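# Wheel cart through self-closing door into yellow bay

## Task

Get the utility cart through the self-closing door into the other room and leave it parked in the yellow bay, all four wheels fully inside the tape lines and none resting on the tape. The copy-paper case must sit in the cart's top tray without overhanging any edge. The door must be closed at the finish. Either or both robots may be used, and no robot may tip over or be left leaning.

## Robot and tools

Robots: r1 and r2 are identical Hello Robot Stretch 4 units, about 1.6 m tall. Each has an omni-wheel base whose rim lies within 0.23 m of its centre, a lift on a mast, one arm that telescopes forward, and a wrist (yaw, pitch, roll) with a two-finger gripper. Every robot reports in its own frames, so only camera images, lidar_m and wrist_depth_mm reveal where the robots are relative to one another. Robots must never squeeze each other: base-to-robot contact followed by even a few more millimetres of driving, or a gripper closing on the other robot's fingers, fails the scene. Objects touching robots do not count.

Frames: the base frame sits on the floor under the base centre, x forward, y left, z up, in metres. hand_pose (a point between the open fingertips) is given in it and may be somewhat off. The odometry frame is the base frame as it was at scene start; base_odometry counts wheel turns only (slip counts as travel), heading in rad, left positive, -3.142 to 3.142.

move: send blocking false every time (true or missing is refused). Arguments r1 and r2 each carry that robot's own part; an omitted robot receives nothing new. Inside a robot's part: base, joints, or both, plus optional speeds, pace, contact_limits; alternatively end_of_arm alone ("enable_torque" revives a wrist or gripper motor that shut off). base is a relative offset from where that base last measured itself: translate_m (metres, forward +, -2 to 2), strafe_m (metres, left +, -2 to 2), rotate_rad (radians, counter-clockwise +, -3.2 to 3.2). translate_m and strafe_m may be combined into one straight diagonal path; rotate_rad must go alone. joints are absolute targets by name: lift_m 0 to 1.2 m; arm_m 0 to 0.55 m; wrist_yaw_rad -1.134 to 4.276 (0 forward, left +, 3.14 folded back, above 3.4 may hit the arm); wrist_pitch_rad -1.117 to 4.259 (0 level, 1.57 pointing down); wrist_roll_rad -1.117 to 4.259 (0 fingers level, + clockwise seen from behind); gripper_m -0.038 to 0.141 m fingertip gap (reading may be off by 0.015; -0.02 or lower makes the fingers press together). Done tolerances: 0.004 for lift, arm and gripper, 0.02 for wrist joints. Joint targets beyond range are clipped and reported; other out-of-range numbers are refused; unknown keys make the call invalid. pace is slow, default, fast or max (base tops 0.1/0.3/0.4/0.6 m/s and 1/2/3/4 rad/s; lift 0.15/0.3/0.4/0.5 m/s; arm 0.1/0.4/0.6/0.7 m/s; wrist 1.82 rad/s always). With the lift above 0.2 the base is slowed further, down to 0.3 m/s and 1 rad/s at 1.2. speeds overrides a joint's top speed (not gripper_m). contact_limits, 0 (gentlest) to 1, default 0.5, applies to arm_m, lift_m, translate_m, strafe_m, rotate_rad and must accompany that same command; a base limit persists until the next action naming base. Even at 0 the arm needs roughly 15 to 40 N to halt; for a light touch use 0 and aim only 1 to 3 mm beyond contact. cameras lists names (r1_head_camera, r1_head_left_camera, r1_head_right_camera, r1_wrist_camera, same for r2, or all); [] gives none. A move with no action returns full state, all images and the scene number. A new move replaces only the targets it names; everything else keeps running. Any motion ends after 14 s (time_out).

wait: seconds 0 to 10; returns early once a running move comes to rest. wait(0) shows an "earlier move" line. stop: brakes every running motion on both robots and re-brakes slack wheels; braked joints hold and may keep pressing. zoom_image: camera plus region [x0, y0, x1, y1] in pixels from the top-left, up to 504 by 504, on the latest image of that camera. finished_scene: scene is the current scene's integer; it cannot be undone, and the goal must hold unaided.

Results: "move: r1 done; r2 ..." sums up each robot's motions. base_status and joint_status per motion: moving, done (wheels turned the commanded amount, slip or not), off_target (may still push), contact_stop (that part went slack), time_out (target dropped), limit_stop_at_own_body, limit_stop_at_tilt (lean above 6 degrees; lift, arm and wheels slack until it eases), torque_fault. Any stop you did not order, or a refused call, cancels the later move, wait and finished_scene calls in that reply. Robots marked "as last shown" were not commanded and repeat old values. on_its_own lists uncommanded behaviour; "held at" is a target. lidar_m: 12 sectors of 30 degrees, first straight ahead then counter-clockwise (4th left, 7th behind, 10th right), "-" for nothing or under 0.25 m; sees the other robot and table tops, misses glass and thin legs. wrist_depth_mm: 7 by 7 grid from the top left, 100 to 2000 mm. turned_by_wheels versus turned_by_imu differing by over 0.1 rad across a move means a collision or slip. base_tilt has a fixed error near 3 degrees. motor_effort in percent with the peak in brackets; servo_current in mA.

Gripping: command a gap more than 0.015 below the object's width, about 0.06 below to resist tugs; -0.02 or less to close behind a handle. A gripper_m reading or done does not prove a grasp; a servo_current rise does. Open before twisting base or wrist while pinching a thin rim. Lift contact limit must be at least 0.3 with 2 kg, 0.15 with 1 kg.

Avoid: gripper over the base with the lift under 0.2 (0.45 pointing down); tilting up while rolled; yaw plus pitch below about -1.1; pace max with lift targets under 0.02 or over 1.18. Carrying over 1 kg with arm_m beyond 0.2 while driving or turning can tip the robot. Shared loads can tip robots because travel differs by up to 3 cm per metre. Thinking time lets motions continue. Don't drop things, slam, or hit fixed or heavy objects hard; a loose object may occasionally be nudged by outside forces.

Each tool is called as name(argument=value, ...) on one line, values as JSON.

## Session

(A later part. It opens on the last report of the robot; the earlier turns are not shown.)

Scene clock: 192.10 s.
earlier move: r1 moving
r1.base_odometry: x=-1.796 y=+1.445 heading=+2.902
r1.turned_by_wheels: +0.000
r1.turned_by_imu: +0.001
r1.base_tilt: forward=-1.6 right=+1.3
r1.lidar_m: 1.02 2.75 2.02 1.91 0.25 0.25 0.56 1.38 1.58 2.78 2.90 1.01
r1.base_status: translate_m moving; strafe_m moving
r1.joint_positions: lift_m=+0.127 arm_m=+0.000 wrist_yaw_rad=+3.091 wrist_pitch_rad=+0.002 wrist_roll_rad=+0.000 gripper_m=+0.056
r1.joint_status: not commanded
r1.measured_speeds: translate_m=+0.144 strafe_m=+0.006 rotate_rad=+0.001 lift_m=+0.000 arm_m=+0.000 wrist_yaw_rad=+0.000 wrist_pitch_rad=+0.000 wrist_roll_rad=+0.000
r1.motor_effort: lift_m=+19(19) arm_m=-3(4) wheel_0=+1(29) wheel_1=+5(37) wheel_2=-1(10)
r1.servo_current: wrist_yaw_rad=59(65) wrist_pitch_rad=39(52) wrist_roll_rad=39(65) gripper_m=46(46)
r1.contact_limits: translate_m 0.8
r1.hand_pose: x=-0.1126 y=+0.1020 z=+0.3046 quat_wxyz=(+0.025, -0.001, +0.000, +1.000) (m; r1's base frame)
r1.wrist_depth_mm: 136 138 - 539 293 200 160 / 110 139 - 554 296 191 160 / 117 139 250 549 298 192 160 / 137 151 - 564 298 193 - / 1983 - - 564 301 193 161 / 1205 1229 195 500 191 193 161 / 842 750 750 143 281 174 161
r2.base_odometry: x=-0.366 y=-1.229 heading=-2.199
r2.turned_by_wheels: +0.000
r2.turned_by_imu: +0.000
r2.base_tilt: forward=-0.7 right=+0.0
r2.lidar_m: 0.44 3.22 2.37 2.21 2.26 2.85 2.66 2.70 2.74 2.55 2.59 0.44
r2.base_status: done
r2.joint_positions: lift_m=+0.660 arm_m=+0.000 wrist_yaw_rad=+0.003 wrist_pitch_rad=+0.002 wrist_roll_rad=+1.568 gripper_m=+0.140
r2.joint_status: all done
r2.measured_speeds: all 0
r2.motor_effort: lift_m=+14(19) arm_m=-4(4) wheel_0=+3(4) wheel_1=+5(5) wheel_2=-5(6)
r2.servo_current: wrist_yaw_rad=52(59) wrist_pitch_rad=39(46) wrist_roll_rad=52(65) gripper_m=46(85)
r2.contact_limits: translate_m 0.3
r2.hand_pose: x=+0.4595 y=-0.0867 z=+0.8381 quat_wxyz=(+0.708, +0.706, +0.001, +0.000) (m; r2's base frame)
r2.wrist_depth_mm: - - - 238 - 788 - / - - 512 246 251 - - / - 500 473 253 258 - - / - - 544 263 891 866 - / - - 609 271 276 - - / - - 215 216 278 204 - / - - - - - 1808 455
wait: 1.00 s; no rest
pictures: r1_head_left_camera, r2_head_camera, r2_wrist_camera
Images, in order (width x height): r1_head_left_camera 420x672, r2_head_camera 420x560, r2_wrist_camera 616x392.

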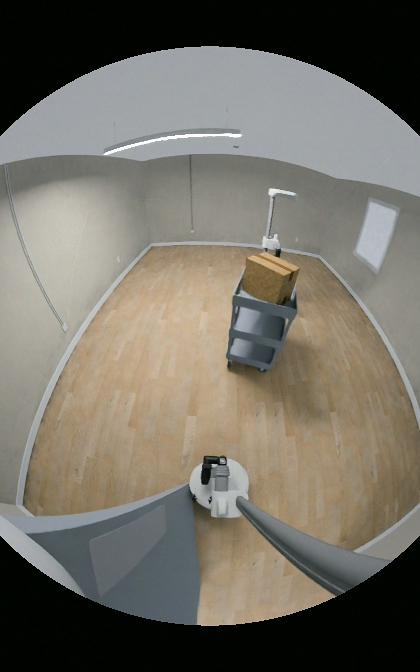

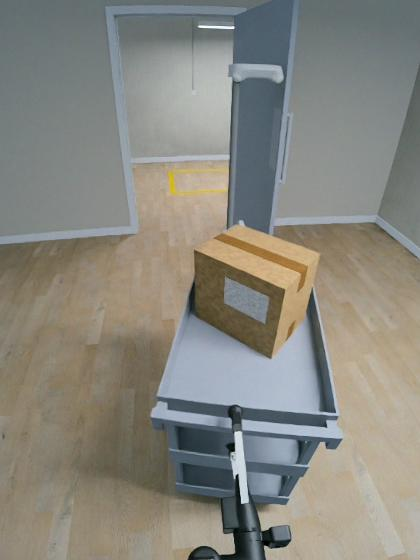

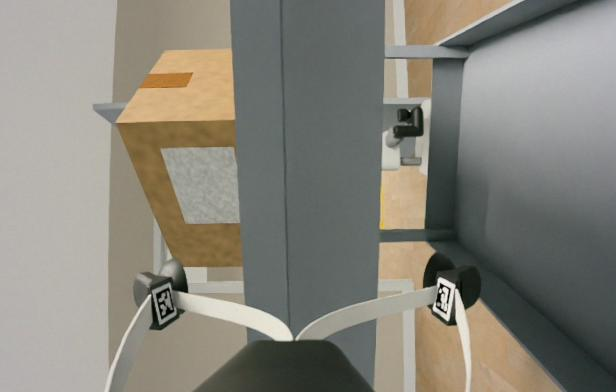

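move(blocking=false, r2={"base":{"translate_m":0.05},"joints":{"lift_m":0.648},"pace":"slow","contact_limits":{"translate_m":0.2}})

wait(seconds=1.5, cameras=["r2_wrist_camera","r2_head_camera"])

zoom_image(camera="r2_head_camera", region=[130, 370, 360, 560])

Scene clock: 203.10 s.
earlier move: r1 done
move: r2 moving
r1.base_odometry: x=-1.835 y=+1.453 heading=+2.902
r1.turned_by_wheels: +0.000
r1.turned_by_imu: +0.000
r1.base_tilt: forward=-1.6 right=+1.3
r1.lidar_m: 0.98 2.76 2.02 1.95 0.25 0.25 0.55 1.43 1.60 2.77 2.91 0.97
r1.base_status: done
r1.joint_positions: lift_m=+0.127 arm_m=+0.000 wrist_yaw_rad=+3.091 wrist_pitch_rad=+0.002 wrist_roll_rad=+0.000 gripper_m=+0.056
r1.joint_status: not commanded
r1.measured_speeds: all 0
r1.motor_effort: lift_m=+19(19) arm_m=-4(4) wheel_0=-1(2) wheel_1=+6(6) wheel_2=+3(3)
r1.servo_current: wrist_yaw_rad=59(72) wrist_pitch_rad=46(52) wrist_roll_rad=46(59) gripper_m=39(52)
r1.contact_limits: translate_m 0.8
r1.hand_pose: x=-0.1126 y=+0.1020 z=+0.3046 quat_wxyz=(+0.025, -0.001, +0.000, +1.000) (m; r1's base frame)
r1.wrist_depth_mm: - 138 - 525 283 204 - / 111 139 - 530 286 204 - / 116 139 263 535 289 204 - / 136 153 - 544 290 207 - / 1983 - - 554 290 207 - / 1182 1205 194 554 191 206 1118 / 842 750 750 153 270 206 778
r2.base_odometry: x=-0.374 y=-1.239 heading=-2.199
r2.turned_by_wheels: +0.000
r2.turned_by_imu: +0.001
r2.base_tilt: forward=-0.7 right=+0.1
r2.lidar_m: 0.45 3.18 2.36 2.21 2.23 2.87 2.66 2.73 2.72 2.54 2.60 0.42
r2.base_status: translate_m moving
r2.joint_positions: lift_m=+0.648 arm_m=+0.000 wrist_yaw_rad=+0.003 wrist_pitch_rad=+0.002 wrist_roll_rad=+1.568 gripper_m=+0.140
r2.joint_status: lift_m moving
r2.measured_speeds: translate_m=+0.049 strafe_m=+0.000 rotate_rad=+0.002 lift_m=-0.002 arm_m=+0.000 wrist_yaw_rad=+0.000 wrist_pitch_rad=+0.000 wrist_roll_rad=+0.000
r2.motor_effort: lift_m=+12(16) arm_m=-4(4) wheel_0=+7(9) wheel_1=+5(7) wheel_2=-10(10)
r2.servo_current: wrist_yaw_rad=65(65) wrist_pitch_rad=39(46) wrist_roll_rad=46(59) gripper_m=52(59)
r2.contact_limits: translate_m 0.2
r2.hand_pose: x=+0.4595 y=-0.0867 z=+0.8261 quat_wxyz=(+0.708, +0.706, +0.001, +0.000) (m; r2's base frame)
r2.wrist_depth_mm: - - 177 230 - 732 - / - 585 186 236 - - - / - 484 187 245 1618 831 - / - - 194 254 - - - / - - 201 262 - - - / - - 203 267 267 500 - / - - - - - 1661 455
pictures: none

Scene clock: 204.30 s.
earlier move: r2 done
r1.base_odometry: x=-1.835 y=+1.453 heading=+2.902
r1.turned_by_wheels: +0.000
r1.turned_by_imu: +0.000
r1.base_tilt: forward=-1.6 right=+1.3
r1.lidar_m: 0.98 2.72 2.00 1.95 0.25 0.25 0.57 1.42 1.60 2.78 2.93 0.98
r1.base_status: done
r1.joint_positions: lift_m=+0.127 arm_m=+0.000 wrist_yaw_rad=+3.091 wrist_pitch_rad=+0.002 wrist_roll_rad=+0.000 gripper_m=+0.056
r1.joint_status: not commanded
r1.measured_speeds: all 0
r1.motor_effort: lift_m=+19(19) arm_m=-4(4) wheel_0=-1(2) wheel_1=+6(6) wheel_2=+3(3)
r1.servo_current: wrist_yaw_rad=65(78) wrist_pitch_rad=46(52) wrist_roll_rad=39(72) gripper_m=39(52)
r1.contact_limits: translate_m 0.8
r1.hand_pose: x=-0.1126 y=+0.1020 z=+0.3046 quat_wxyz=(+0.025, -0.001, +0.000, +1.000) (m; r1's base frame)
r1.wrist_depth_mm: - 138 - 525 285 204 - / 111 139 - 539 286 204 - / 115 139 263 539 287 204 - / 136 153 - 539 289 207 - / 1983 - - 549 291 207 - / 1182 1205 193 559 191 208 1098 / 854 759 759 153 270 205 768
r2.base_odometry: x=-0.396 y=-1.269 heading=-2.199
r2.turned_by_wheels: +0.000
r2.turned_by_imu: +0.000
r2.base_tilt: forward=-0.7 right=+0.1
r2.lidar_m: 0.40 3.17 2.38 2.20 2.25 2.89 2.69 2.75 2.71 2.53 2.60 0.40
r2.base_status: done
r2.joint_positions: lift_m=+0.648 arm_m=+0.000 wrist_yaw_rad=+0.001 wrist_pitch_rad=+0.002 wrist_roll_rad=+1.568 gripper_m=+0.140
r2.joint_status: all done
r2.measured_speeds: all 0
r2.motor_effort: lift_m=+14(16) arm_m=-3(4) wheel_0=+5(10) wheel_1=+6(7) wheel_2=-10(10)
r2.servo_current: wrist_yaw_rad=52(65) wrist_pitch_rad=46(52) wrist_roll_rad=52(59) gripper_m=52(59)
r2.contact_limits: translate_m 0.2
r2.hand_pose: x=+0.4594 y=-0.0871 z=+0.8261 quat_wxyz=(+0.708, +0.706, +0.001, +0.000) (m; r2's base frame)
r2.wrist_depth_mm: - - 145 200 200 741 - / - 544 150 205 1921 723 - / - 445 154 211 1661 798 - / - 539 158 217 1808 820 - / - - 162 225 224 - - / - - 167 230 197 504 - / - - - - - 1708 445
wait: 1.20 of 1.5 s (r2 has come to rest)
pictures: r2_head_camera, r2_wrist_camera
Images, in order (width x height): r2_head_camera 420x560, r2_wrist_camera 616x392.

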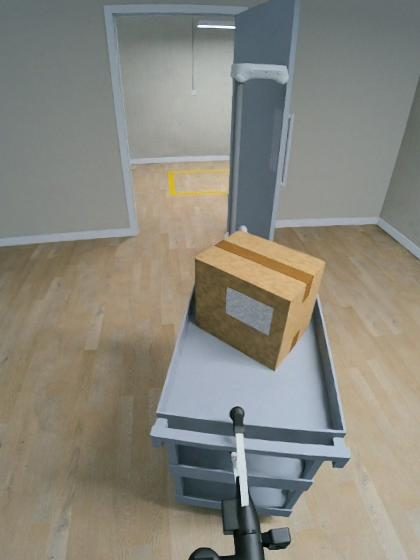

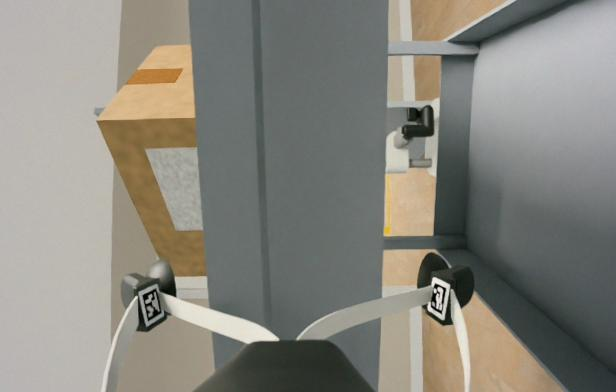

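Scaled by 2.191 from the camera's 420x560 image, which has a finer 1200x1600 frame.

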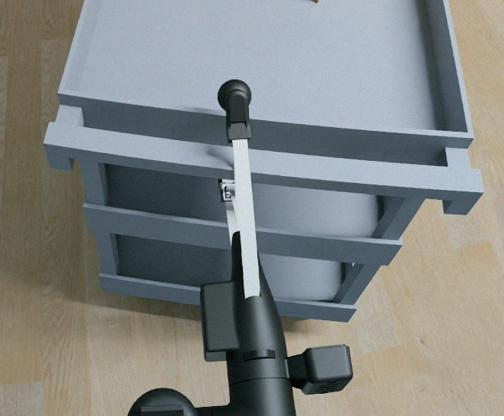

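move(blocking=false, r2={"base":{"translate_m":-0.03},"pace":"slow"})

wait(seconds=1)

move(blocking=false, r2={"joints":{"lift_m":0.68,"gripper_m":0.09}})

wait(seconds=1, cameras=["r2_wrist_camera","r2_head_camera"])

Scene clock: 213.43 s.
move: r2 moving
r1: as last shown
r1.base_tilt: forward=-1.6 right=+1.2
r1.lidar_m: 0.99 2.75 2.02 1.94 0.25 0.25 0.58 1.41 1.61 2.79 2.87 0.96
r1.motor_effort: lift_m=+19(19) arm_m=-4(4) wheel_0=-1(2) wheel_1=+6(6) wheel_2=+2(3)
r1.servo_current: wrist_yaw_rad=39(65) wrist_pitch_rad=39(46) wrist_roll_rad=46(65) gripper_m=46(46)
r1.contact_limits: translate_m 0.8
r1.wrist_depth_mm: - 138 - 525 283 206 - / 111 139 - 535 286 204 - / 115 139 263 539 289 205 - / 136 153 - 539 290 206 - / - - - 549 290 206 - / 1205 1205 194 564 190 208 1138 / 854 750 750 153 272 205 768
r2.base_odometry: x=-0.389 y=-1.260 heading=-2.200
r2.turned_by_wheels: +0.000
r2.turned_by_imu: +0.000
r2.base_tilt: forward=-0.7 right=+0.0
r2.lidar_m: 0.42 3.18 2.39 2.21 2.26 2.89 2.69 2.73 2.71 2.51 2.61 0.43
r2.base_status: translate_m moving
r2.joint_positions: lift_m=+0.648 arm_m=+0.000 wrist_yaw_rad=+0.001 wrist_pitch_rad=+0.001 wrist_roll_rad=+1.568 gripper_m=+0.140
r2.joint_status: not commanded
r2.measured_speeds: translate_m=-0.048 strafe_m=+0.000 rotate_rad=-0.003 lift_m=+0.000 arm_m=+0.000 wrist_yaw_rad=+0.000 wrist_pitch_rad=+0.000 wrist_roll_rad=+0.000
r2.motor_effort: lift_m=+14(14) arm_m=-4(4) wheel_0=-6(6) wheel_1=-7(7) wheel_2=+8(9)
r2.servo_current: wrist_yaw_rad=52(52) wrist_pitch_rad=39(46) wrist_roll_rad=52(52) gripper_m=46(52)
r2.hand_pose: x=+0.4594 y=-0.0871 z=+0.8261 quat_wxyz=(+0.708, +0.706, +0.001, +0.000) (m; r2's base frame)
r2.wrist_depth_mm: - - 154 208 - 732 - / - 559 158 213 216 788 - / - 462 162 220 1618 798 - / - - 167 228 229 - - / - - 174 235 236 - - / - - 176 239 239 500 - / - - - - - 1863 449
pictures: none

Scene clock: 214.33 s.
earlier move: r2 done
r1.base_odometry: x=-1.835 y=+1.453 heading=+2.902
r1.turned_by_wheels: +0.000
r1.turned_by_imu: +0.000
r1.base_tilt: forward=-1.6 right=+1.3
r1.lidar_m: 0.99 2.71 2.02 1.95 0.25 0.25 0.55 1.41 1.60 2.77 2.89 0.99
r1.base_status: not commanded
r1.joint_positions: lift_m=+0.127 arm_m=+0.000 wrist_yaw_rad=+3.091 wrist_pitch_rad=+0.002 wrist_roll_rad=+0.000 gripper_m=+0.056
r1.joint_status: not commanded
r1.measured_speeds: all 0
r1.motor_effort: lift_m=+19(19) arm_m=-4(4) wheel_0=-1(2) wheel_1=+6(6) wheel_2=+3(3)
r1.servo_current: wrist_yaw_rad=52(65) wrist_pitch_rad=39(46) wrist_roll_rad=39(65) gripper_m=46(52)
r1.contact_limits: translate_m 0.8
r1.hand_pose: x=-0.1126 y=+0.1020 z=+0.3046 quat_wxyz=(+0.025, -0.001, +0.000, +1.000) (m; r1's base frame)
r1.wrist_depth_mm: - 138 - 525 283 203 - / 112 139 - 535 285 204 - / 115 139 262 539 287 206 - / 137 153 - 539 290 206 - / 1983 - - 554 293 207 - / 1205 1182 194 559 191 207 1118 / 831 759 750 153 270 206 759
r2.base_odometry: x=-0.378 y=-1.245 heading=-2.199
r2.turned_by_wheels: +0.000
r2.turned_by_imu: +0.000
r2.base_tilt: forward=-0.7 right=+0.1
r2.lidar_m: 0.43 3.20 2.37 2.21 2.26 2.85 2.66 2.73 2.71 2.52 2.59 0.43
r2.base_status: done
r2.joint_positions: lift_m=+0.648 arm_m=+0.000 wrist_yaw_rad=+0.001 wrist_pitch_rad=+0.001 wrist_roll_rad=+1.568 gripper_m=+0.140
r2.joint_status: not commanded
r2.measured_speeds: all 0
r2.motor_effort: lift_m=+14(14) arm_m=-4(4) wheel_0=-4(7) wheel_1=-4(7) wheel_2=+5(9)
r2.servo_current: wrist_yaw_rad=46(65) wrist_pitch_rad=46(46) wrist_roll_rad=46(65) gripper_m=59(59)
r2.hand_pose: x=+0.4594 y=-0.0871 z=+0.8261 quat_wxyz=(+0.708, +0.706, +0.001, +0.000) (m; r2's base frame)
r2.wrist_depth_mm: - - 172 226 - 707 - / - 585 176 232 1661 - - / - 477 185 239 1618 820 - / - 569 187 246 - 854 - / - - 193 254 - - - / - - 196 258 260 204 - / - - - - - 1661 452
wait: 0.90 of 1 s (r2 has come to rest)
pictures: none

Scene clock: 214.83 s.
move: r2 moving
r1: as last shown
r1.lidar_m: 0.99 2.74 2.01 1.93 0.25 0.26 0.58 1.40 1.61 2.78 2.88 0.98
r1.motor_effort: lift_m=+19(19) arm_m=-4(4) wheel_0=-2(2) wheel_1=+6(6) wheel_2=+3(3)
r1.servo_current: wrist_yaw_rad=39(59) wrist_pitch_rad=46(46) wrist_roll_rad=52(65) gripper_m=39(46)
r1.contact_limits: translate_m 0.8
r1.wrist_depth_mm: - 138 - 530 283 204 - / 111 139 - 530 285 204 - / 115 139 264 544 287 205 - / 136 153 - 539 289 206 - / 1983 - - 554 290 208 - / 1205 1205 194 554 190 207 1118 / 854 750 741 153 270 206 759
r2.base_odometry: x=-0.378 y=-1.245 heading=-2.199
r2.turned_by_wheels: +0.000
r2.turned_by_imu: +0.000
r2.base_tilt: forward=-0.7 right=+0.0
r2.lidar_m: 0.44 3.17 2.39 2.20 2.24 2.88 2.68 2.71 2.71 2.53 2.60 0.43
r2.base_status: not commanded
r2.joint_positions: lift_m=+0.676 arm_m=+0.000 wrist_yaw_rad=+0.001 wrist_pitch_rad=+0.001 wrist_roll_rad=+1.568 gripper_m=+0.128
r2.joint_status: lift_m moving; gripper_m moving
r2.measured_speeds: translate_m=+0.000 strafe_m=+0.000 rotate_rad=+0.000 lift_m=+0.050 arm_m=+0.000 wrist_yaw_rad=+0.000 wrist_pitch_rad=+0.000 wrist_roll_rad=+0.000
r2.motor_effort: lift_m=+20(23) arm_m=-4(4) wheel_0=-3(4) wheel_1=-3(4) wheel_2=+5(5)
r2.servo_current: wrist_yaw_rad=59(59) wrist_pitch_rad=39(46) wrist_roll_rad=52(59) gripper_m=104(104)
r2.hand_pose: x=+0.4594 y=-0.0871 z=+0.8541 quat_wxyz=(+0.708, +0.706, +0.001, +0.000) (m; r2's base frame)
r2.wrist_depth_mm: - - - 171 225 1661 - / - - 521 230 232 809 - / - 496 473 181 239 820 - / - - 530 187 247 854 - / - - 597 193 253 - - / - - 217 196 213 535 - / - - - - - 1921 477
pictures: none

Scene clock: 215.83 s.
earlier move: r2 moving
r1.base_odometry: x=-1.835 y=+1.453 heading=+2.902
r1.turned_by_wheels: +0.000
r1.turned_by_imu: +0.000
r1.base_tilt: forward=-1.6 right=+1.3
r1.lidar_m: 0.99 2.73 2.03 1.95 0.25 0.26 0.55 1.42 1.60 2.77 2.88 0.99
r1.base_status: not commanded
r1.joint_positions: lift_m=+0.127 arm_m=+0.000 wrist_yaw_rad=+3.091 wrist_pitch_rad=+0.002 wrist_roll_rad=+0.000 gripper_m=+0.056
r1.joint_status: not commanded
r1.measured_speeds: all 0
r1.motor_effort: lift_m=+19(19) arm_m=-4(4) wheel_0=-1(2) wheel_1=+6(6) wheel_2=+2(3)
r1.servo_current: wrist_yaw_rad=39(59) wrist_pitch_rad=33(52) wrist_roll_rad=46(65) gripper_m=39(46)
r1.contact_limits: translate_m 0.8
r1.hand_pose: x=-0.1126 y=+0.1020 z=+0.3046 quat_wxyz=(+0.025, -0.001, +0.000, +1.000) (m; r1's base frame)
r1.wrist_depth_mm: - 138 - 530 283 205 - / 111 139 - 530 287 204 - / 115 139 263 544 287 206 - / 137 153 - 549 289 206 - / 1921 - - 554 291 206 - / 1205 1229 194 564 190 207 1118 / 854 750 750 153 271 205 768
r2.base_odometry: x=-0.378 y=-1.245 heading=-2.199
r2.turned_by_wheels: +0.000
r2.turned_by_imu: +0.000
r2.base_tilt: forward=-0.7 right=+0.1
r2.lidar_m: 0.45 3.21 2.37 2.22 2.25 2.87 2.66 2.72 2.72 2.53 2.58 0.44
r2.base_status: not commanded
r2.joint_positions: lift_m=+0.680 arm_m=+0.000 wrist_yaw_rad=+0.001 wrist_pitch_rad=+0.001 wrist_roll_rad=+1.568 gripper_m=+0.090
r2.joint_status: gripper_m moving; the others done
r2.measured_speeds: all 0
r2.motor_effort: lift_m=+21(23) arm_m=-4(4) wheel_0=-3(4) wheel_1=-4(4) wheel_2=+5(5)
r2.servo_current: wrist_yaw_rad=46(59) wrist_pitch_rad=46(46) wrist_roll_rad=46(59) gripper_m=65(104)
r2.hand_pose: x=+0.4594 y=-0.0871 z=+0.8575 quat_wxyz=(+0.708, +0.706, +0.001, +0.000) (m; r2's base frame)
r2.wrist_depth_mm: - - - 172 224 778 - / - - 521 230 232 768 - / - 500 469 181 239 831 - / - - 535 187 246 854 - / - - 597 193 252 - - / - - 193 197 190 1756 - / - - - - - 1708 473
wait: 1.00 s; no rest
pictures: r2_head_camera, r2_wrist_camera
Images, in order (width x height): r2_head_camera 420x560, r2_wrist_camera 616x392.

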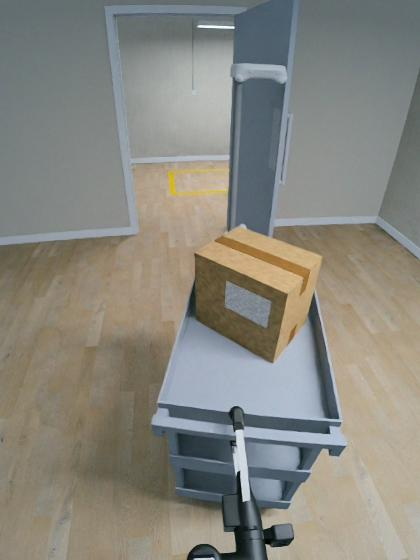

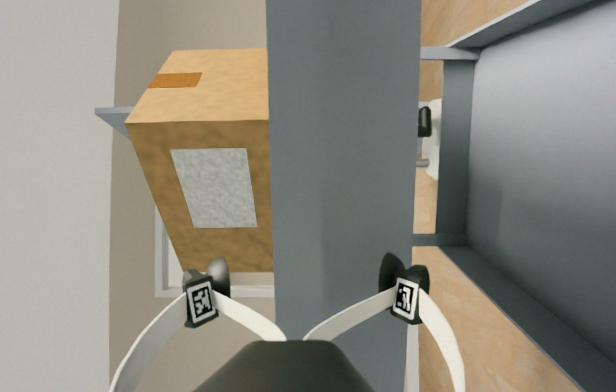

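move(blocking=false, r2={"base":{"translate_m":0.022},"pace":"slow","contact_limits":{"translate_m":0.2}})

wait(seconds=1)

move(blocking=false, r2={"joints":{"gripper_m":-0.02}})

wait(seconds=2.5, cameras=["r2_wrist_camera","r2_head_camera"])

zoom_image(camera="r2_head_camera", region=[130, 370, 360, 560])

Scene clock: 223.60 s.
earlier move: r2 done
move: r2 moving
r1: as last shown
r1.lidar_m: 0.98 2.75 2.02 1.95 0.25 0.25 0.57 1.41 1.61 2.79 2.90 0.98
r1.servo_current: wrist_yaw_rad=59(65) wrist_pitch_rad=39(46) wrist_roll_rad=59(59) gripper_m=46(46)
r1.contact_limits: translate_m 0.8
r1.wrist_depth_mm: - 138 - 525 283 204 - / 112 138 - 530 286 205 - / 115 139 263 539 289 204 - / 136 153 - 544 291 206 - / 1983 - - 559 290 207 - / 1205 1182 194 564 191 207 1098 / 866 750 768 153 268 205 778
r2.base_odometry: x=-0.385 y=-1.255 heading=-2.199
r2.turned_by_wheels: +0.000
r2.turned_by_imu: +0.001
r2.base_tilt: forward=-0.7 right=+0.1
r2.lidar_m: 0.40 3.20 2.37 2.22 2.21 2.89 2.68 2.74 2.71 2.55 2.58 0.43
r2.base_status: translate_m moving
r2.joint_positions: lift_m=+0.680 arm_m=+0.000 wrist_yaw_rad=+0.001 wrist_pitch_rad=+0.001 wrist_roll_rad=+1.568 gripper_m=+0.090
r2.joint_status: all done
r2.measured_speeds: translate_m=+0.047 strafe_m=+0.000 rotate_rad=-0.002 lift_m=+0.000 arm_m=+0.000 wrist_yaw_rad=+0.000 wrist_pitch_rad=+0.000 wrist_roll_rad=+0.000
r2.motor_effort: lift_m=+21(21) arm_m=-4(4) wheel_0=+6(8) wheel_1=+5(7) wheel_2=-7(11)
r2.servo_current: wrist_yaw_rad=39(46) wrist_pitch_rad=39(46) wrist_roll_rad=52(52) gripper_m=59(59)
r2.contact_limits: translate_m 0.2
r2.hand_pose: x=+0.4594 y=-0.0871 z=+0.8575 quat_wxyz=(+0.708, +0.706, +0.001, +0.000) (m; r2's base frame)
r2.wrist_depth_mm: - - - 160 215 759 - / - - 504 165 222 - - / - 488 459 170 229 - - / - - 521 175 235 831 - / - - 591 181 241 - - / - - 193 186 191 1708 - / - - - - - 1756 469
pictures: none

Scene clock: 224.33 s.
earlier move: r2 done
r1.base_odometry: x=-1.835 y=+1.453 heading=+2.902
r1.turned_by_wheels: +0.000
r1.turned_by_imu: +0.000
r1.base_tilt: forward=-1.6 right=+1.3
r1.lidar_m: 0.97 2.76 2.01 1.94 0.25 0.25 0.56 1.42 1.62 2.77 2.90 0.97
r1.base_status: not commanded
r1.joint_positions: lift_m=+0.127 arm_m=+0.000 wrist_yaw_rad=+3.091 wrist_pitch_rad=+0.002 wrist_roll_rad=+0.000 gripper_m=+0.056
r1.joint_status: not commanded
r1.measured_speeds: all 0
r1.motor_effort: lift_m=+19(19) arm_m=-4(4) wheel_0=-2(2) wheel_1=+6(6) wheel_2=+3(3)
r1.servo_current: wrist_yaw_rad=52(65) wrist_pitch_rad=39(46) wrist_roll_rad=26(65) gripper_m=39(46)
r1.contact_limits: translate_m 0.8
r1.hand_pose: x=-0.1126 y=+0.1020 z=+0.3046 quat_wxyz=(+0.025, -0.001, +0.000, +1.000) (m; r1's base frame)
r1.wrist_depth_mm: - 138 - 521 283 204 - / 111 139 - 539 287 204 - / 115 139 263 539 289 204 - / 137 153 - 544 290 207 - / 1983 - - 549 291 208 - / 1160 1205 193 559 190 207 1118 / 854 750 759 153 271 206 768
r2.base_odometry: x=-0.391 y=-1.263 heading=-2.199
r2.turned_by_wheels: +0.000
r2.turned_by_imu: +0.000
r2.base_tilt: forward=-0.7 right=+0.1
r2.lidar_m: 0.40 3.19 2.36 2.21 2.25 2.90 2.70 2.74 2.73 2.52 2.60 0.39
r2.base_status: done
r2.joint_positions: lift_m=+0.680 arm_m=+0.000 wrist_yaw_rad=+0.001 wrist_pitch_rad=+0.001 wrist_roll_rad=+1.568 gripper_m=+0.090
r2.joint_status: all done
r2.measured_speeds: all 0
r2.motor_effort: lift_m=+21(21) arm_m=-4(4) wheel_0=+5(9) wheel_1=+5(7) wheel_2=-8(11)
r2.servo_current: wrist_yaw_rad=52(59) wrist_pitch_rad=46(52) wrist_roll_rad=39(65) gripper_m=52(59)
r2.contact_limits: translate_m 0.2
r2.hand_pose: x=+0.4594 y=-0.0872 z=+0.8575 quat_wxyz=(+0.708, +0.706, +0.001, +0.000) (m; r2's base frame)
r2.wrist_depth_mm: - - - 160 216 750 - / - - 508 165 221 - - / - 480 455 171 229 - - / - - 525 176 235 842 - / - - 591 180 241 - - / - - 193 185 192 1499 525 / - - - - - 1863 466
wait: 0.73 of 1 s (r2 has come to rest)
pictures: none

Scene clock: 224.83 s.
move: r2 moving
r1: as last shown
r1.lidar_m: 0.98 2.73 2.00 1.93 0.25 0.26 0.58 1.40 1.57 2.78 2.92 0.97
r1.motor_effort: lift_m=+19(19) arm_m=-4(4) wheel_0=-1(2) wheel_1=+6(6) wheel_2=+3(3)
r1.servo_current: wrist_yaw_rad=52(59) wrist_pitch_rad=46(46) wrist_roll_rad=46(59) gripper_m=39(46)
r1.contact_limits: translate_m 0.8
r1.wrist_depth_mm: - 138 - 530 283 203 - / 112 138 - 530 287 204 - / 115 139 264 539 287 205 - / 137 153 - 549 290 206 - / 1921 - - 554 290 207 - / 1205 1205 195 564 191 208 1118 / 854 759 759 154 271 205 768
r2.base_odometry: x=-0.391 y=-1.263 heading=-2.199
r2.turned_by_wheels: +0.000
r2.turned_by_imu: +0.000
r2.base_tilt: forward=-0.6 right=+0.1
r2.lidar_m: 0.42 3.19 2.38 2.22 2.24 2.89 2.70 2.75 2.74 2.54 2.57 0.40
r2.base_status: not commanded
r2.joint_positions: lift_m=+0.680 arm_m=+0.000 wrist_yaw_rad=+0.001 wrist_pitch_rad=+0.001 wrist_roll_rad=+1.568 gripper_m=+0.072
r2.joint_status: gripper_m moving
r2.measured_speeds: all 0
r2.motor_effort: lift_m=+21(21) arm_m=-4(4) wheel_0=+5(5) wheel_1=+5(5) wheel_2=-8(8)
r2.servo_current: wrist_yaw_rad=39(46) wrist_pitch_rad=46(46) wrist_roll_rad=39(59) gripper_m=124(124)
r2.contact_limits: translate_m 0.2
r2.hand_pose: x=+0.4594 y=-0.0872 z=+0.8575 quat_wxyz=(+0.708, +0.706, +0.001, +0.000) (m; r2's base frame)
r2.wrist_depth_mm: - - - 160 216 741 - / - - 508 164 222 788 - / - 469 455 171 228 820 - / - - 521 233 236 842 - / - - 580 181 242 - - / - - 191 185 191 1618 521 / - - - - - 1808 469
pictures: none

Scene clock: 226.17 s.
earlier move: r2 done
r1.base_odometry: x=-1.835 y=+1.453 heading=+2.902
r1.turned_by_wheels: +0.000
r1.turned_by_imu: +0.000
r1.base_tilt: forward=-1.6 right=+1.2
r1.lidar_m: 0.97 2.76 2.02 1.93 0.25 0.25 0.56 1.42 1.60 2.78 2.91 0.99
r1.base_status: not commanded
r1.joint_positions: lift_m=+0.127 arm_m=+0.000 wrist_yaw_rad=+3.091 wrist_pitch_rad=+0.002 wrist_roll_rad=+0.000 gripper_m=+0.056
r1.joint_status: not commanded
r1.measured_speeds: all 0
r1.motor_effort: lift_m=+19(19) arm_m=-3(4) wheel_0=-1(2) wheel_1=+6(6) wheel_2=+3(3)
r1.servo_current: wrist_yaw_rad=33(65) wrist_pitch_rad=46(46) wrist_roll_rad=52(65) gripper_m=39(52)
r1.contact_limits: translate_m 0.8
r1.hand_pose: x=-0.1126 y=+0.1020 z=+0.3046 quat_wxyz=(+0.025, -0.001, +0.000, +1.000) (m; r1's base frame)
r1.wrist_depth_mm: - 138 - 525 285 204 - / 111 139 - 539 285 205 - / 115 139 263 539 289 205 - / 136 153 - 549 289 206 - / 1921 - - 559 291 206 - / 1205 1205 194 559 191 208 1118 / 854 750 768 154 272 205 778
r2.base_odometry: x=-0.391 y=-1.263 heading=-2.199
r2.turned_by_wheels: +0.000
r2.turned_by_imu: +0.000
r2.base_tilt: forward=-0.7 right=+0.0
r2.lidar_m: 0.40 3.17 2.39 2.21 2.25 2.88 2.69 2.76 2.72 2.53 2.60 0.42
r2.base_status: not commanded
r2.joint_positions: lift_m=+0.680 arm_m=+0.000 wrist_yaw_rad=+0.001 wrist_pitch_rad=+0.002 wrist_roll_rad=+1.568 gripper_m=-0.019
r2.joint_status: all done
r2.measured_speeds: all 0
r2.motor_effort: lift_m=+21(21) arm_m=-3(4) wheel_0=+3(6) wheel_1=+3(5) wheel_2=+0(8)
r2.servo_current: wrist_yaw_rad=39(59) wrist_pitch_rad=46(46) wrist_roll_rad=39(59) gripper_m=104(215)
r2.contact_limits: translate_m 0.2
r2.hand_pose: x=+0.4594 y=-0.0872 z=+0.8574 quat_wxyz=(+0.708, +0.706, +0.001, +0.000) (m; r2's base frame)
r2.wrist_depth_mm: - - - 148 204 668 - / - 1863 477 153 208 778 - / - 462 459 156 216 - - / - - 512 162 222 831 - / - - 603 168 230 - - / - - 187 173 179 1618 - / - - - - - 1708 1205
wait: 1.33 of 2.5 s (r2 has come to rest)
pictures: r2_head_camera, r2_wrist_camera
Images, in order (width x height): r2_head_camera 420x560, r2_wrist_camera 616x392.

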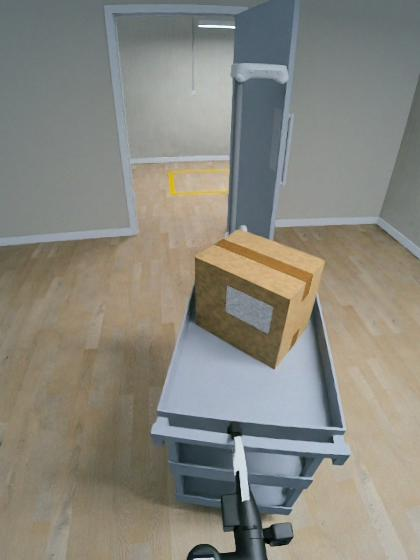

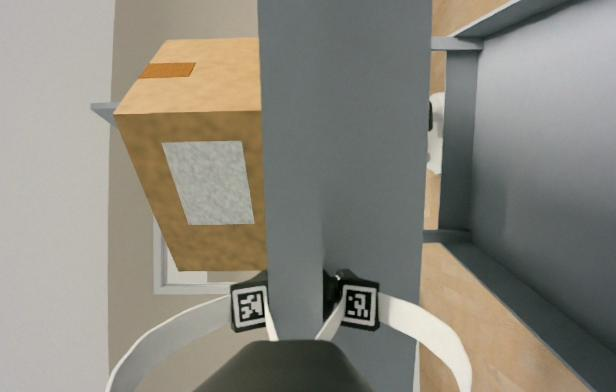

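Scaled by 2.191 from the camera's 420x560 image, which has a finer 1200x1600 frame.

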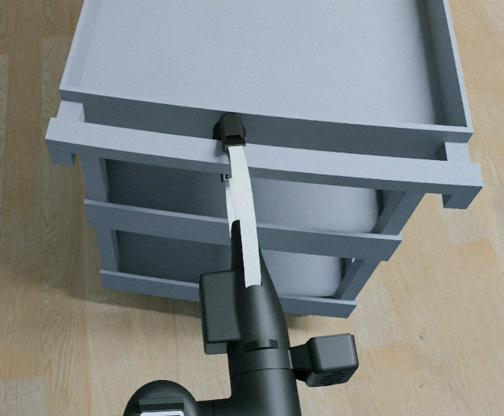

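move(blocking=false, r1={"base":{"strafe_m":0.1,"translate_m":0.08},"contact_limits":{"strafe_m":0.8}}, r2={"base":{"rotate_rad":0.2},"pace":"slow","contact_limits":{"rotate_rad":0.8}})

wait(seconds=2)

wait(seconds=0.3, cameras=["r1_head_left_camera","r2_wrist_camera","r2_head_camera","r2_head_left_camera"])

Scene clock: 244.90 s.
move: r1 moving; r2 moving
r1.base_odometry: x=-1.860 y=+1.433 heading=+2.902
r1.turned_by_wheels: +0.000
r1.turned_by_imu: +0.000
r1.base_tilt: forward=-1.6 right=+1.3
r1.lidar_m: 0.98 2.71 1.98 1.92 0.25 0.25 0.52 1.42 1.60 2.80 2.89 0.97
r1.base_status: translate_m moving; strafe_m moving
r1.joint_positions: lift_m=+0.127 arm_m=+0.000 wrist_yaw_rad=+3.091 wrist_pitch_rad=+0.002 wrist_roll_rad=+0.000 gripper_m=+0.056
r1.joint_status: not commanded
r1.measured_speeds: translate_m=+0.077 strafe_m=+0.096 rotate_rad=-0.002 lift_m=+0.000 arm_m=+0.000 wrist_yaw_rad=+0.000 wrist_pitch_rad=+0.000 wrist_roll_rad=+0.000
r1.motor_effort: lift_m=+19(19) arm_m=-4(4) wheel_0=-9(9) wheel_1=+11(15) wheel_2=-4(6)
r1.servo_current: wrist_yaw_rad=33(65) wrist_pitch_rad=39(46) wrist_roll_rad=65(65) gripper_m=33(39)
r1.contact_limits: strafe_m 0.8
r1.hand_pose: x=-0.1126 y=+0.1020 z=+0.3046 quat_wxyz=(+0.025, -0.001, +0.000, +1.000) (m; r1's base frame)
r1.wrist_depth_mm: 136 138 - 442 277 220 - / 109 138 - 452 278 219 - / 116 139 250 455 279 219 - / 135 153 - 530 282 219 - / 1921 - - 535 283 219 - / 1205 1182 194 539 191 222 1118 / 854 750 759 153 263 221 820
r2.base_odometry: x=-0.391 y=-1.263 heading=-2.078
r2.turned_by_wheels: +0.121
r2.turned_by_imu: +0.118
r2.base_tilt: forward=-0.7 right=+0.1
r2.lidar_m: 0.41 3.07 2.28 2.21 2.29 2.78 2.72 2.84 2.64 2.54 0.41 0.40
r2.base_status: rotate_rad moving
r2.joint_positions: lift_m=+0.680 arm_m=+0.000 wrist_yaw_rad=-0.006 wrist_pitch_rad=+0.002 wrist_roll_rad=+1.568 gripper_m=-0.019
r2.joint_status: not commanded
r2.measured_speeds: translate_m=+0.000 strafe_m=-0.001 rotate_rad=+0.424 lift_m=+0.000 arm_m=+0.000 wrist_yaw_rad=+0.000 wrist_pitch_rad=+0.000 wrist_roll_rad=+0.000
r2.motor_effort: lift_m=+21(21) arm_m=-3(4) wheel_0=-11(11) wheel_1=-7(9) wheel_2=-11(13)
r2.servo_current: wrist_yaw_rad=52(59) wrist_pitch_rad=39(46) wrist_roll_rad=46(59) gripper_m=85(104)
r2.contact_limits: rotate_rad 0.8
r2.hand_pose: x=+0.4588 y=-0.0891 z=+0.8574 quat_wxyz=(+0.708, +0.706, -0.001, -0.003) (m; r2's base frame)
r2.wrist_depth_mm: - - 473 132 186 - - / - 427 418 138 195 759 - / - 500 469 146 207 - - / - - 554 154 216 - - / - - - 162 228 1863 - / - - 187 169 177 1618 484 / - - - - - 1708 1182
pictures: none

Scene clock: 245.57 s.
earlier move: r1 moving; r2 done
r1.base_odometry: x=-1.930 y=+1.380 heading=+2.902
r1.turned_by_wheels: +0.000
r1.turned_by_imu: +0.001
r1.base_tilt: forward=-1.6 right=+1.3
r1.lidar_m: 1.01 2.63 1.92 1.86 0.29 0.25 0.39 1.53 1.71 2.87 3.00 0.96
r1.base_status: translate_m moving; strafe_m moving
r1.joint_positions: lift_m=+0.127 arm_m=+0.000 wrist_yaw_rad=+3.091 wrist_pitch_rad=+0.002 wrist_roll_rad=+0.000 gripper_m=+0.056
r1.joint_status: not commanded
r1.measured_speeds: translate_m=+0.042 strafe_m=+0.052 rotate_rad=-0.005 lift_m=+0.000 arm_m=+0.000 wrist_yaw_rad=+0.000 wrist_pitch_rad=+0.000 wrist_roll_rad=+0.000
r1.motor_effort: lift_m=+19(19) arm_m=-4(4) wheel_0=-8(12) wheel_1=+8(17) wheel_2=+1(6)
r1.servo_current: wrist_yaw_rad=33(65) wrist_pitch_rad=46(52) wrist_roll_rad=59(65) gripper_m=46(46)
r1.contact_limits: strafe_m 0.8
r1.hand_pose: x=-0.1126 y=+0.1020 z=+0.3046 quat_wxyz=(+0.025, -0.001, +0.000, +1.000) (m; r1's base frame)
r1.wrist_depth_mm: 136 139 - 322 - - - / 113 139 - 325 278 - - / 117 139 229 289 279 - - / 137 162 - 291 - - - / 1921 - - 336 - - - / 1182 1182 194 336 187 1160 1118 / 854 750 741 143 750 778 820
r2.base_odometry: x=-0.391 y=-1.263 heading=-2.000
r2.turned_by_wheels: +0.078
r2.turned_by_imu: +0.076
r2.base_tilt: forward=-0.7 right=+0.1
r2.lidar_m: 0.44 2.86 2.25 2.22 2.33 2.74 2.70 2.92 2.57 2.54 0.39 0.37
r2.base_status: done
r2.joint_positions: lift_m=+0.680 arm_m=+0.000 wrist_yaw_rad=+0.000 wrist_pitch_rad=+0.002 wrist_roll_rad=+1.568 gripper_m=-0.019
r2.joint_status: not commanded
r2.measured_speeds: all 0
r2.motor_effort: lift_m=+21(21) arm_m=-3(4) wheel_0=-2(13) wheel_1=-3(9) wheel_2=-7(13)
r2.servo_current: wrist_yaw_rad=39(59) wrist_pitch_rad=46(46) wrist_roll_rad=52(59) gripper_m=85(104)
r2.contact_limits: rotate_rad 0.8
r2.hand_pose: x=+0.4593 y=-0.0874 z=+0.8574 quat_wxyz=(+0.708, +0.706, +0.001, -0.001) (m; r2's base frame)
r2.wrist_depth_mm: - 370 368 104 159 - - / - 436 407 113 171 - - / - - 517 121 186 - - / - - - 132 203 - - / - - - 148 223 1618 496 / - - 187 162 179 1618 1138 / - - - - - 1576 1205
wait: 0.67 of 2 s (r2 has come to rest)
pictures: none

Scene clock: 245.87 s.
earlier move: r1 moving
r1.base_odometry: x=-1.937 y=+1.375 heading=+2.902
r1.turned_by_wheels: +0.000
r1.turned_by_imu: +0.000
r1.base_tilt: forward=-1.6 right=+1.3
r1.lidar_m: 0.98 2.57 1.89 1.84 1.62 0.25 0.37 1.53 1.71 2.87 3.00 0.96
r1.base_status: translate_m moving; strafe_m moving
r1.joint_positions: lift_m=+0.127 arm_m=+0.000 wrist_yaw_rad=+3.091 wrist_pitch_rad=+0.002 wrist_roll_rad=+0.000 gripper_m=+0.056
r1.joint_status: not commanded
r1.measured_speeds: all 0
r1.motor_effort: lift_m=+19(19) arm_m=-4(4) wheel_0=-4(12) wheel_1=+5(17) wheel_2=+3(6)
r1.servo_current: wrist_yaw_rad=39(65) wrist_pitch_rad=46(52) wrist_roll_rad=52(65) gripper_m=39(46)
r1.contact_limits: strafe_m 0.8
r1.hand_pose: x=-0.1126 y=+0.1020 z=+0.3046 quat_wxyz=(+0.025, -0.001, +0.000, +1.000) (m; r1's base frame)
r1.wrist_depth_mm: 136 139 - 309 - - - / 113 139 - 312 - - - / 117 140 229 314 - - - / 137 162 - 315 - - - / 1983 - - 320 - - - / 1205 1205 193 322 188 1160 1138 / 854 750 750 143 732 778 798
r2.base_odometry: x=-0.391 y=-1.263 heading=-2.000
r2.turned_by_wheels: +0.000
r2.turned_by_imu: +0.000
r2.base_tilt: forward=-0.7 right=+0.1
r2.lidar_m: 0.44 2.86 2.24 2.19 2.36 2.76 2.68 2.90 2.56 2.53 0.39 0.36
r2.base_status: done
r2.joint_positions: lift_m=+0.680 arm_m=+0.000 wrist_yaw_rad=+0.000 wrist_pitch_rad=+0.002 wrist_roll_rad=+1.568 gripper_m=-0.019
r2.joint_status: not commanded
r2.measured_speeds: all 0
r2.motor_effort: lift_m=+21(21) arm_m=-4(4) wheel_0=-2(13) wheel_1=-3(9) wheel_2=-7(13)
r2.servo_current: wrist_yaw_rad=46(65) wrist_pitch_rad=39(46) wrist_roll_rad=59(59) gripper_m=78(104)
r2.contact_limits: rotate_rad 0.8
r2.hand_pose: x=+0.4593 y=-0.0874 z=+0.8574 quat_wxyz=(+0.708, +0.706, +0.001, -0.001) (m; r2's base frame)
r2.wrist_depth_mm: - 370 366 104 158 - - / - 433 407 114 171 - - / - - 517 121 186 - - / - - - 132 202 - - / - - - 148 224 1576 496 / - - 187 162 178 1618 1138 / - - - - - 1618 1182
wait: 0.30 s; no rest
pictures: r1_head_left_camera, r2_head_camera, r2_head_left_camera, r2_wrist_camera
Images, in order (width x height): r1_head_left_camera 420x672, r2_head_camera 420x560, r2_head_left_camera 420x672, r2_wrist_camera 616x392.

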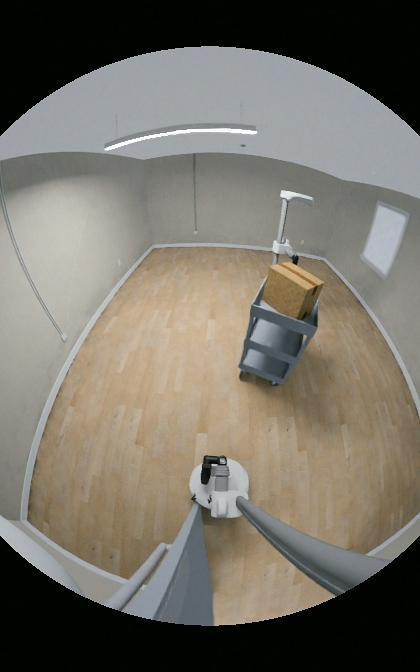

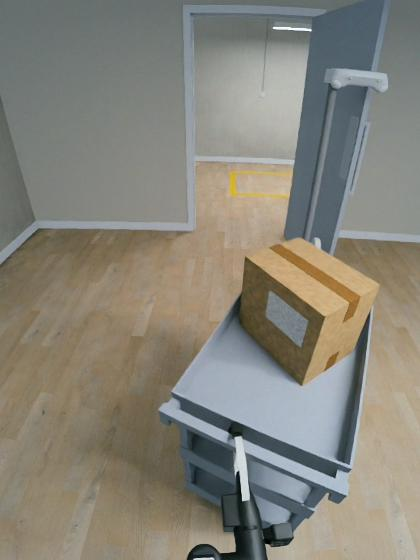

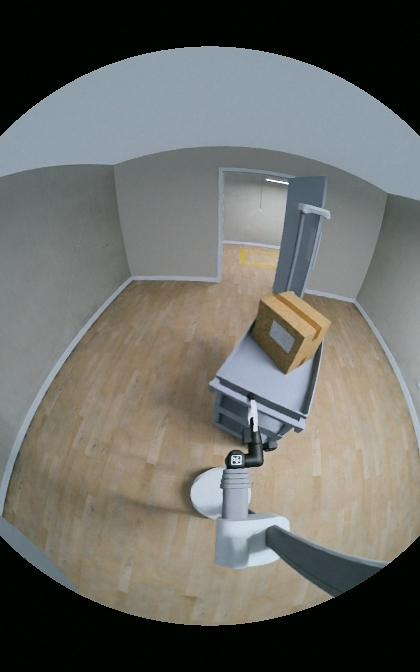

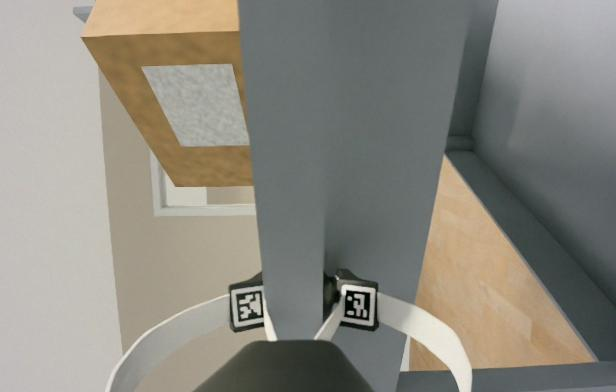

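move(blocking=false, r2={"base":{"strafe_m":-0.13,"translate_m":0.1},"pace":"slow","contact_limits":{"strafe_m":0.6}})

wait(seconds=3, cameras=["r2_head_camera","r1_head_left_camera"])

Scene clock: 262.10 s.
earlier move: r1 done
move: r2 moving
r1.base_odometry: x=-1.937 y=+1.375 heading=+2.902
r1.turned_by_wheels: +0.000
r1.turned_by_imu: +0.000
r1.base_tilt: forward=-1.6 right=+1.3
r1.lidar_m: 0.96 2.61 1.90 1.85 1.63 0.25 0.39 1.54 1.71 2.87 2.99 0.93
r1.base_status: done
r1.joint_positions: lift_m=+0.127 arm_m=+0.000 wrist_yaw_rad=+3.091 wrist_pitch_rad=+0.002 wrist_roll_rad=+0.000 gripper_m=+0.056
r1.joint_status: not commanded
r1.measured_speeds: all 0
r1.motor_effort: lift_m=+19(19) arm_m=-4(4) wheel_0=-5(6) wheel_1=+3(3) wheel_2=+2(3)
r1.servo_current: wrist_yaw_rad=65(65) wrist_pitch_rad=39(39) wrist_roll_rad=39(65) gripper_m=46(46)
r1.contact_limits: strafe_m 0.8
r1.hand_pose: x=-0.1126 y=+0.1020 z=+0.3046 quat_wxyz=(+0.025, -0.001, +0.000, +1.000) (m; r1's base frame)
r1.wrist_depth_mm: 136 139 - 307 - - - / 113 139 - 310 - - - / 117 140 228 314 - - - / 137 163 - 315 - - - / 1983 - - 320 - - - / 1182 1205 194 322 188 1138 1138 / 842 759 759 143 750 768 798
r2.base_odometry: x=-0.403 y=-1.266 heading=-2.000
r2.turned_by_wheels: +0.000
r2.turned_by_imu: +0.000
r2.base_tilt: forward=-0.7 right=+0.1
r2.lidar_m: 0.42 2.86 2.27 2.22 2.38 2.75 2.69 2.93 2.55 2.52 0.40 0.37
r2.base_status: translate_m moving; strafe_m moving
r2.joint_positions: lift_m=+0.680 arm_m=+0.000 wrist_yaw_rad=+0.000 wrist_pitch_rad=+0.002 wrist_roll_rad=+1.568 gripper_m=-0.019
r2.joint_status: not commanded
r2.measured_speeds: translate_m=+0.030 strafe_m=-0.039 rotate_rad=-0.002 lift_m=+0.000 arm_m=+0.000 wrist_yaw_rad=+0.000 wrist_pitch_rad=+0.000 wrist_roll_rad=+0.000
r2.motor_effort: lift_m=+21(21) arm_m=-4(4) wheel_0=+12(12) wheel_1=-5(5) wheel_2=-7(12)
r2.servo_current: wrist_yaw_rad=52(52) wrist_pitch_rad=39(46) wrist_roll_rad=46(59) gripper_m=78(85)
r2.contact_limits: strafe_m 0.6
r2.hand_pose: x=+0.4593 y=-0.0874 z=+0.8574 quat_wxyz=(+0.708, +0.706, +0.001, -0.001) (m; r2's base frame)
r2.wrist_depth_mm: - 370 370 103 158 - - / - 430 402 113 170 - - / - - 512 120 185 - - / - - - 133 201 - - / - - - 147 223 1576 492 / - - 187 161 179 1576 1118 / - - - - - - 1182
pictures: none

Scene clock: 264.50 s.
earlier move: r2 done
r1.base_odometry: x=-1.937 y=+1.375 heading=+2.902
r1.turned_by_wheels: +0.000
r1.turned_by_imu: +0.000
r1.base_tilt: forward=-1.5 right=+1.3
r1.lidar_m: 0.82 2.60 1.93 1.85 1.62 0.25 0.38 1.57 1.69 2.89 3.02 0.81
r1.base_status: done
r1.joint_positions: lift_m=+0.127 arm_m=+0.000 wrist_yaw_rad=+3.091 wrist_pitch_rad=+0.002 wrist_roll_rad=+0.000 gripper_m=+0.056
r1.joint_status: not commanded
r1.measured_speeds: all 0
r1.motor_effort: lift_m=+19(19) arm_m=-3(4) wheel_0=-5(6) wheel_1=+3(3) wheel_2=+2(3)
r1.servo_current: wrist_yaw_rad=39(72) wrist_pitch_rad=52(52) wrist_roll_rad=59(65) gripper_m=46(46)
r1.contact_limits: strafe_m 0.8
r1.hand_pose: x=-0.1126 y=+0.1020 z=+0.3046 quat_wxyz=(+0.025, -0.001, +0.000, +1.000) (m; r1's base frame)
r1.wrist_depth_mm: 136 138 - 309 - - - / 114 139 - 310 - - - / 117 140 229 312 - - - / 137 162 - 317 - - - / 1921 - - 320 - - - / 1182 1182 194 322 187 1138 1118 / 854 759 750 143 741 768 809
r2.base_odometry: x=-0.550 y=-1.300 heading=-2.000
r2.turned_by_wheels: +0.000
r2.turned_by_imu: +0.001
r2.base_tilt: forward=-0.6 right=+0.1
r2.lidar_m: 0.41 3.00 2.37 2.33 2.49 2.85 2.79 3.03 2.45 2.41 0.44 0.39
r2.base_status: done
r2.joint_positions: lift_m=+0.680 arm_m=+0.000 wrist_yaw_rad=+0.002 wrist_pitch_rad=+0.002 wrist_roll_rad=+1.568 gripper_m=-0.019
r2.joint_status: not commanded
r2.measured_speeds: all 0
r2.motor_effort: lift_m=+21(21) arm_m=-4(4) wheel_0=+6(18) wheel_1=-4(6) wheel_2=-4(12)
r2.servo_current: wrist_yaw_rad=52(65) wrist_pitch_rad=46(46) wrist_roll_rad=46(59) gripper_m=78(85)
r2.contact_limits: strafe_m 0.6
r2.hand_pose: x=+0.4595 y=-0.0867 z=+0.8574 quat_wxyz=(+0.708, +0.706, +0.001, +0.000) (m; r2's base frame)
r2.wrist_depth_mm: - 413 399 118 173 - - / - 407 407 125 182 - - / - - 484 134 193 - - / - - 597 143 208 - - / - - - 153 224 1661 - / - - 188 168 179 1576 469 / - - - - - - 1205
wait: 2.40 of 3 s (r2 has come to rest)
pictures: r1_head_left_camera, r2_head_camera
Images, in order (width x height): r1_head_left_camera 420x672, r2_head_camera 420x560.

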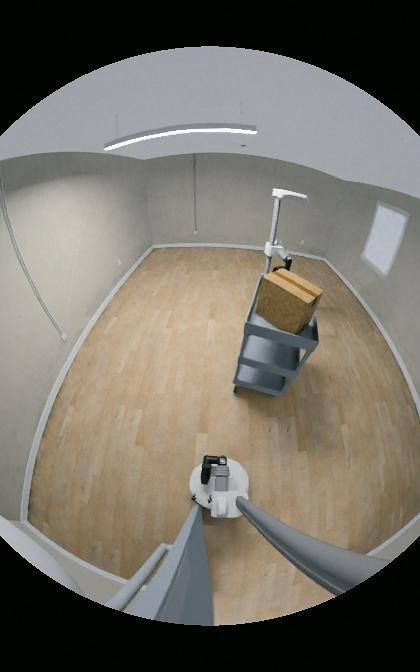

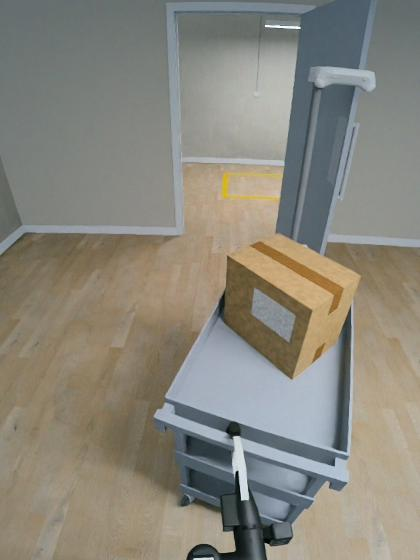

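move(blocking=false, r2={"base":{"strafe_m":-0.22},"pace":"slow","contact_limits":{"strafe_m":0.6}})

wait(seconds=4, cameras=["r2_head_camera","r1_head_left_camera"])

Scene clock: 272.93 s.
move: r2 moving
r1: as last shown
r1.base_tilt: forward=-1.6 right=+1.3
r1.lidar_m: 0.81 2.60 1.91 1.84 1.65 0.25 0.38 1.56 1.70 2.89 3.01 0.79
r1.motor_effort: lift_m=+19(19) arm_m=-4(4) wheel_0=-5(6) wheel_1=+3(3) wheel_2=+2(2)
r1.servo_current: wrist_yaw_rad=59(65) wrist_pitch_rad=46(46) wrist_roll_rad=46(59) gripper_m=46(46)
r1.contact_limits: strafe_m 0.8
r1.wrist_depth_mm: 137 138 - 307 - - - / 113 139 - 310 - - - / 117 139 229 314 - - - / 137 162 - 317 - - - / - - - 320 - - - / 1182 1205 193 322 187 1160 1118 / 842 759 759 143 750 778 820
r2.base_odometry: x=-0.564 y=-1.294 heading=-2.000
r2.turned_by_wheels: +0.000
r2.turned_by_imu: +0.001
r2.base_tilt: forward=-0.7 right=+0.1
r2.lidar_m: 0.43 3.02 2.38 2.31 2.51 2.84 2.82 3.03 2.44 2.40 2.60 0.39
r2.base_status: strafe_m moving
r2.joint_positions: lift_m=+0.680 arm_m=+0.000 wrist_yaw_rad=+0.003 wrist_pitch_rad=+0.002 wrist_roll_rad=+1.568 gripper_m=-0.019
r2.joint_status: not commanded
r2.measured_speeds: translate_m=+0.000 strafe_m=-0.056 rotate_rad=-0.002 lift_m=+0.000 arm_m=+0.000 wrist_yaw_rad=+0.000 wrist_pitch_rad=+0.000 wrist_roll_rad=+0.000
r2.motor_effort: lift_m=+21(21) arm_m=-4(4) wheel_0=+9(14) wheel_1=-9(9) wheel_2=+0(3)
r2.servo_current: wrist_yaw_rad=39(65) wrist_pitch_rad=33(46) wrist_roll_rad=39(59) gripper_m=78(91)
r2.contact_limits: strafe_m 0.6
r2.hand_pose: x=+0.4596 y=-0.0866 z=+0.8574 quat_wxyz=(+0.708, +0.706, +0.002, +0.000) (m; r2's base frame)
r2.wrist_depth_mm: - 421 404 119 173 - - / - 418 410 125 184 - - / - - 480 135 195 - - / - - 591 144 208 - - / - - - 153 224 1756 - / - - 187 168 179 1618 477 / - - - - - - 1182
pictures: none

Scene clock: 275.77 s.
earlier move: r2 done
r1.base_odometry: x=-1.937 y=+1.375 heading=+2.902
r1.turned_by_wheels: +0.000
r1.turned_by_imu: +0.000
r1.base_tilt: forward=-1.6 right=+1.3
r1.lidar_m: 0.71 2.63 1.93 1.85 1.63 0.25 0.38 1.55 1.71 2.87 3.02 0.72
r1.base_status: not commanded
r1.joint_positions: lift_m=+0.127 arm_m=+0.000 wrist_yaw_rad=+3.091 wrist_pitch_rad=+0.002 wrist_roll_rad=+0.000 gripper_m=+0.056
r1.joint_status: not commanded
r1.measured_speeds: all 0
r1.motor_effort: lift_m=+19(19) arm_m=-4(4) wheel_0=-5(6) wheel_1=+3(3) wheel_2=+2(2)
r1.servo_current: wrist_yaw_rad=39(72) wrist_pitch_rad=39(52) wrist_roll_rad=52(72) gripper_m=39(46)
r1.contact_limits: strafe_m 0.8
r1.hand_pose: x=-0.1126 y=+0.1020 z=+0.3046 quat_wxyz=(+0.025, -0.001, +0.000, +1.000) (m; r1's base frame)
r1.wrist_depth_mm: 136 139 - 307 - - - / 113 139 - 312 - - - / 117 139 228 312 - - - / 137 162 - 317 - - - / 1983 - - 319 - - - / 1182 1229 194 324 187 1160 1118 / 842 750 768 143 741 778 798
r2.base_odometry: x=-0.750 y=-1.208 heading=-2.000
r2.turned_by_wheels: +0.000
r2.turned_by_imu: +0.001
r2.base_tilt: forward=-0.7 right=+0.0
r2.lidar_m: 0.39 0.49 2.56 2.54 2.71 2.89 2.84 2.83 2.25 2.20 2.36 0.41
r2.base_status: done
r2.joint_positions: lift_m=+0.680 arm_m=+0.000 wrist_yaw_rad=+0.003 wrist_pitch_rad=+0.002 wrist_roll_rad=+1.568 gripper_m=-0.019
r2.joint_status: not commanded
r2.measured_speeds: all 0
r2.motor_effort: lift_m=+21(21) arm_m=-4(4) wheel_0=+5(14) wheel_1=-5(9) wheel_2=+0(3)
r2.servo_current: wrist_yaw_rad=52(65) wrist_pitch_rad=39(46) wrist_roll_rad=46(65) gripper_m=85(91)
r2.contact_limits: strafe_m 0.6
r2.hand_pose: x=+0.4596 y=-0.0865 z=+0.8574 quat_wxyz=(+0.708, +0.706, +0.002, +0.000) (m; r2's base frame)
r2.wrist_depth_mm: - - - 157 212 1537 - / - 1397 539 159 216 - - / - 462 455 163 220 - - / - - 500 166 226 820 - / - - 564 169 229 - - / - - 187 172 179 1661 - / - - - - - - 469
wait: 2.83 of 4 s (r2 has come to rest)
pictures: r1_head_left_camera, r2_head_camera
Images, in order (width x height): r1_head_left_camera 420x672, r2_head_camera 420x560.

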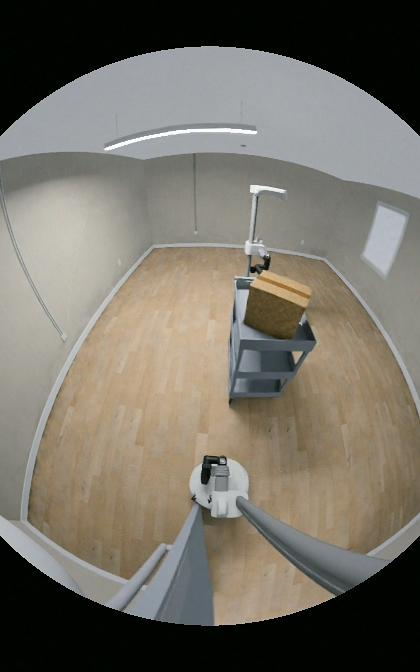

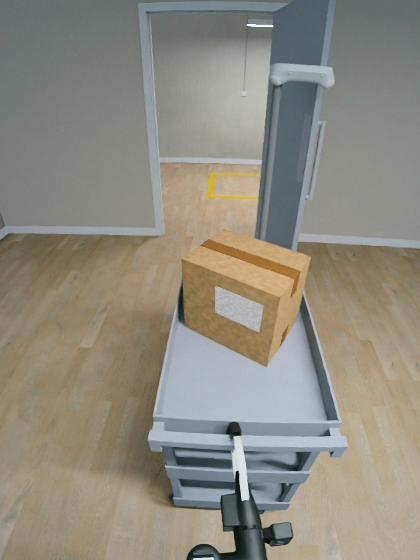

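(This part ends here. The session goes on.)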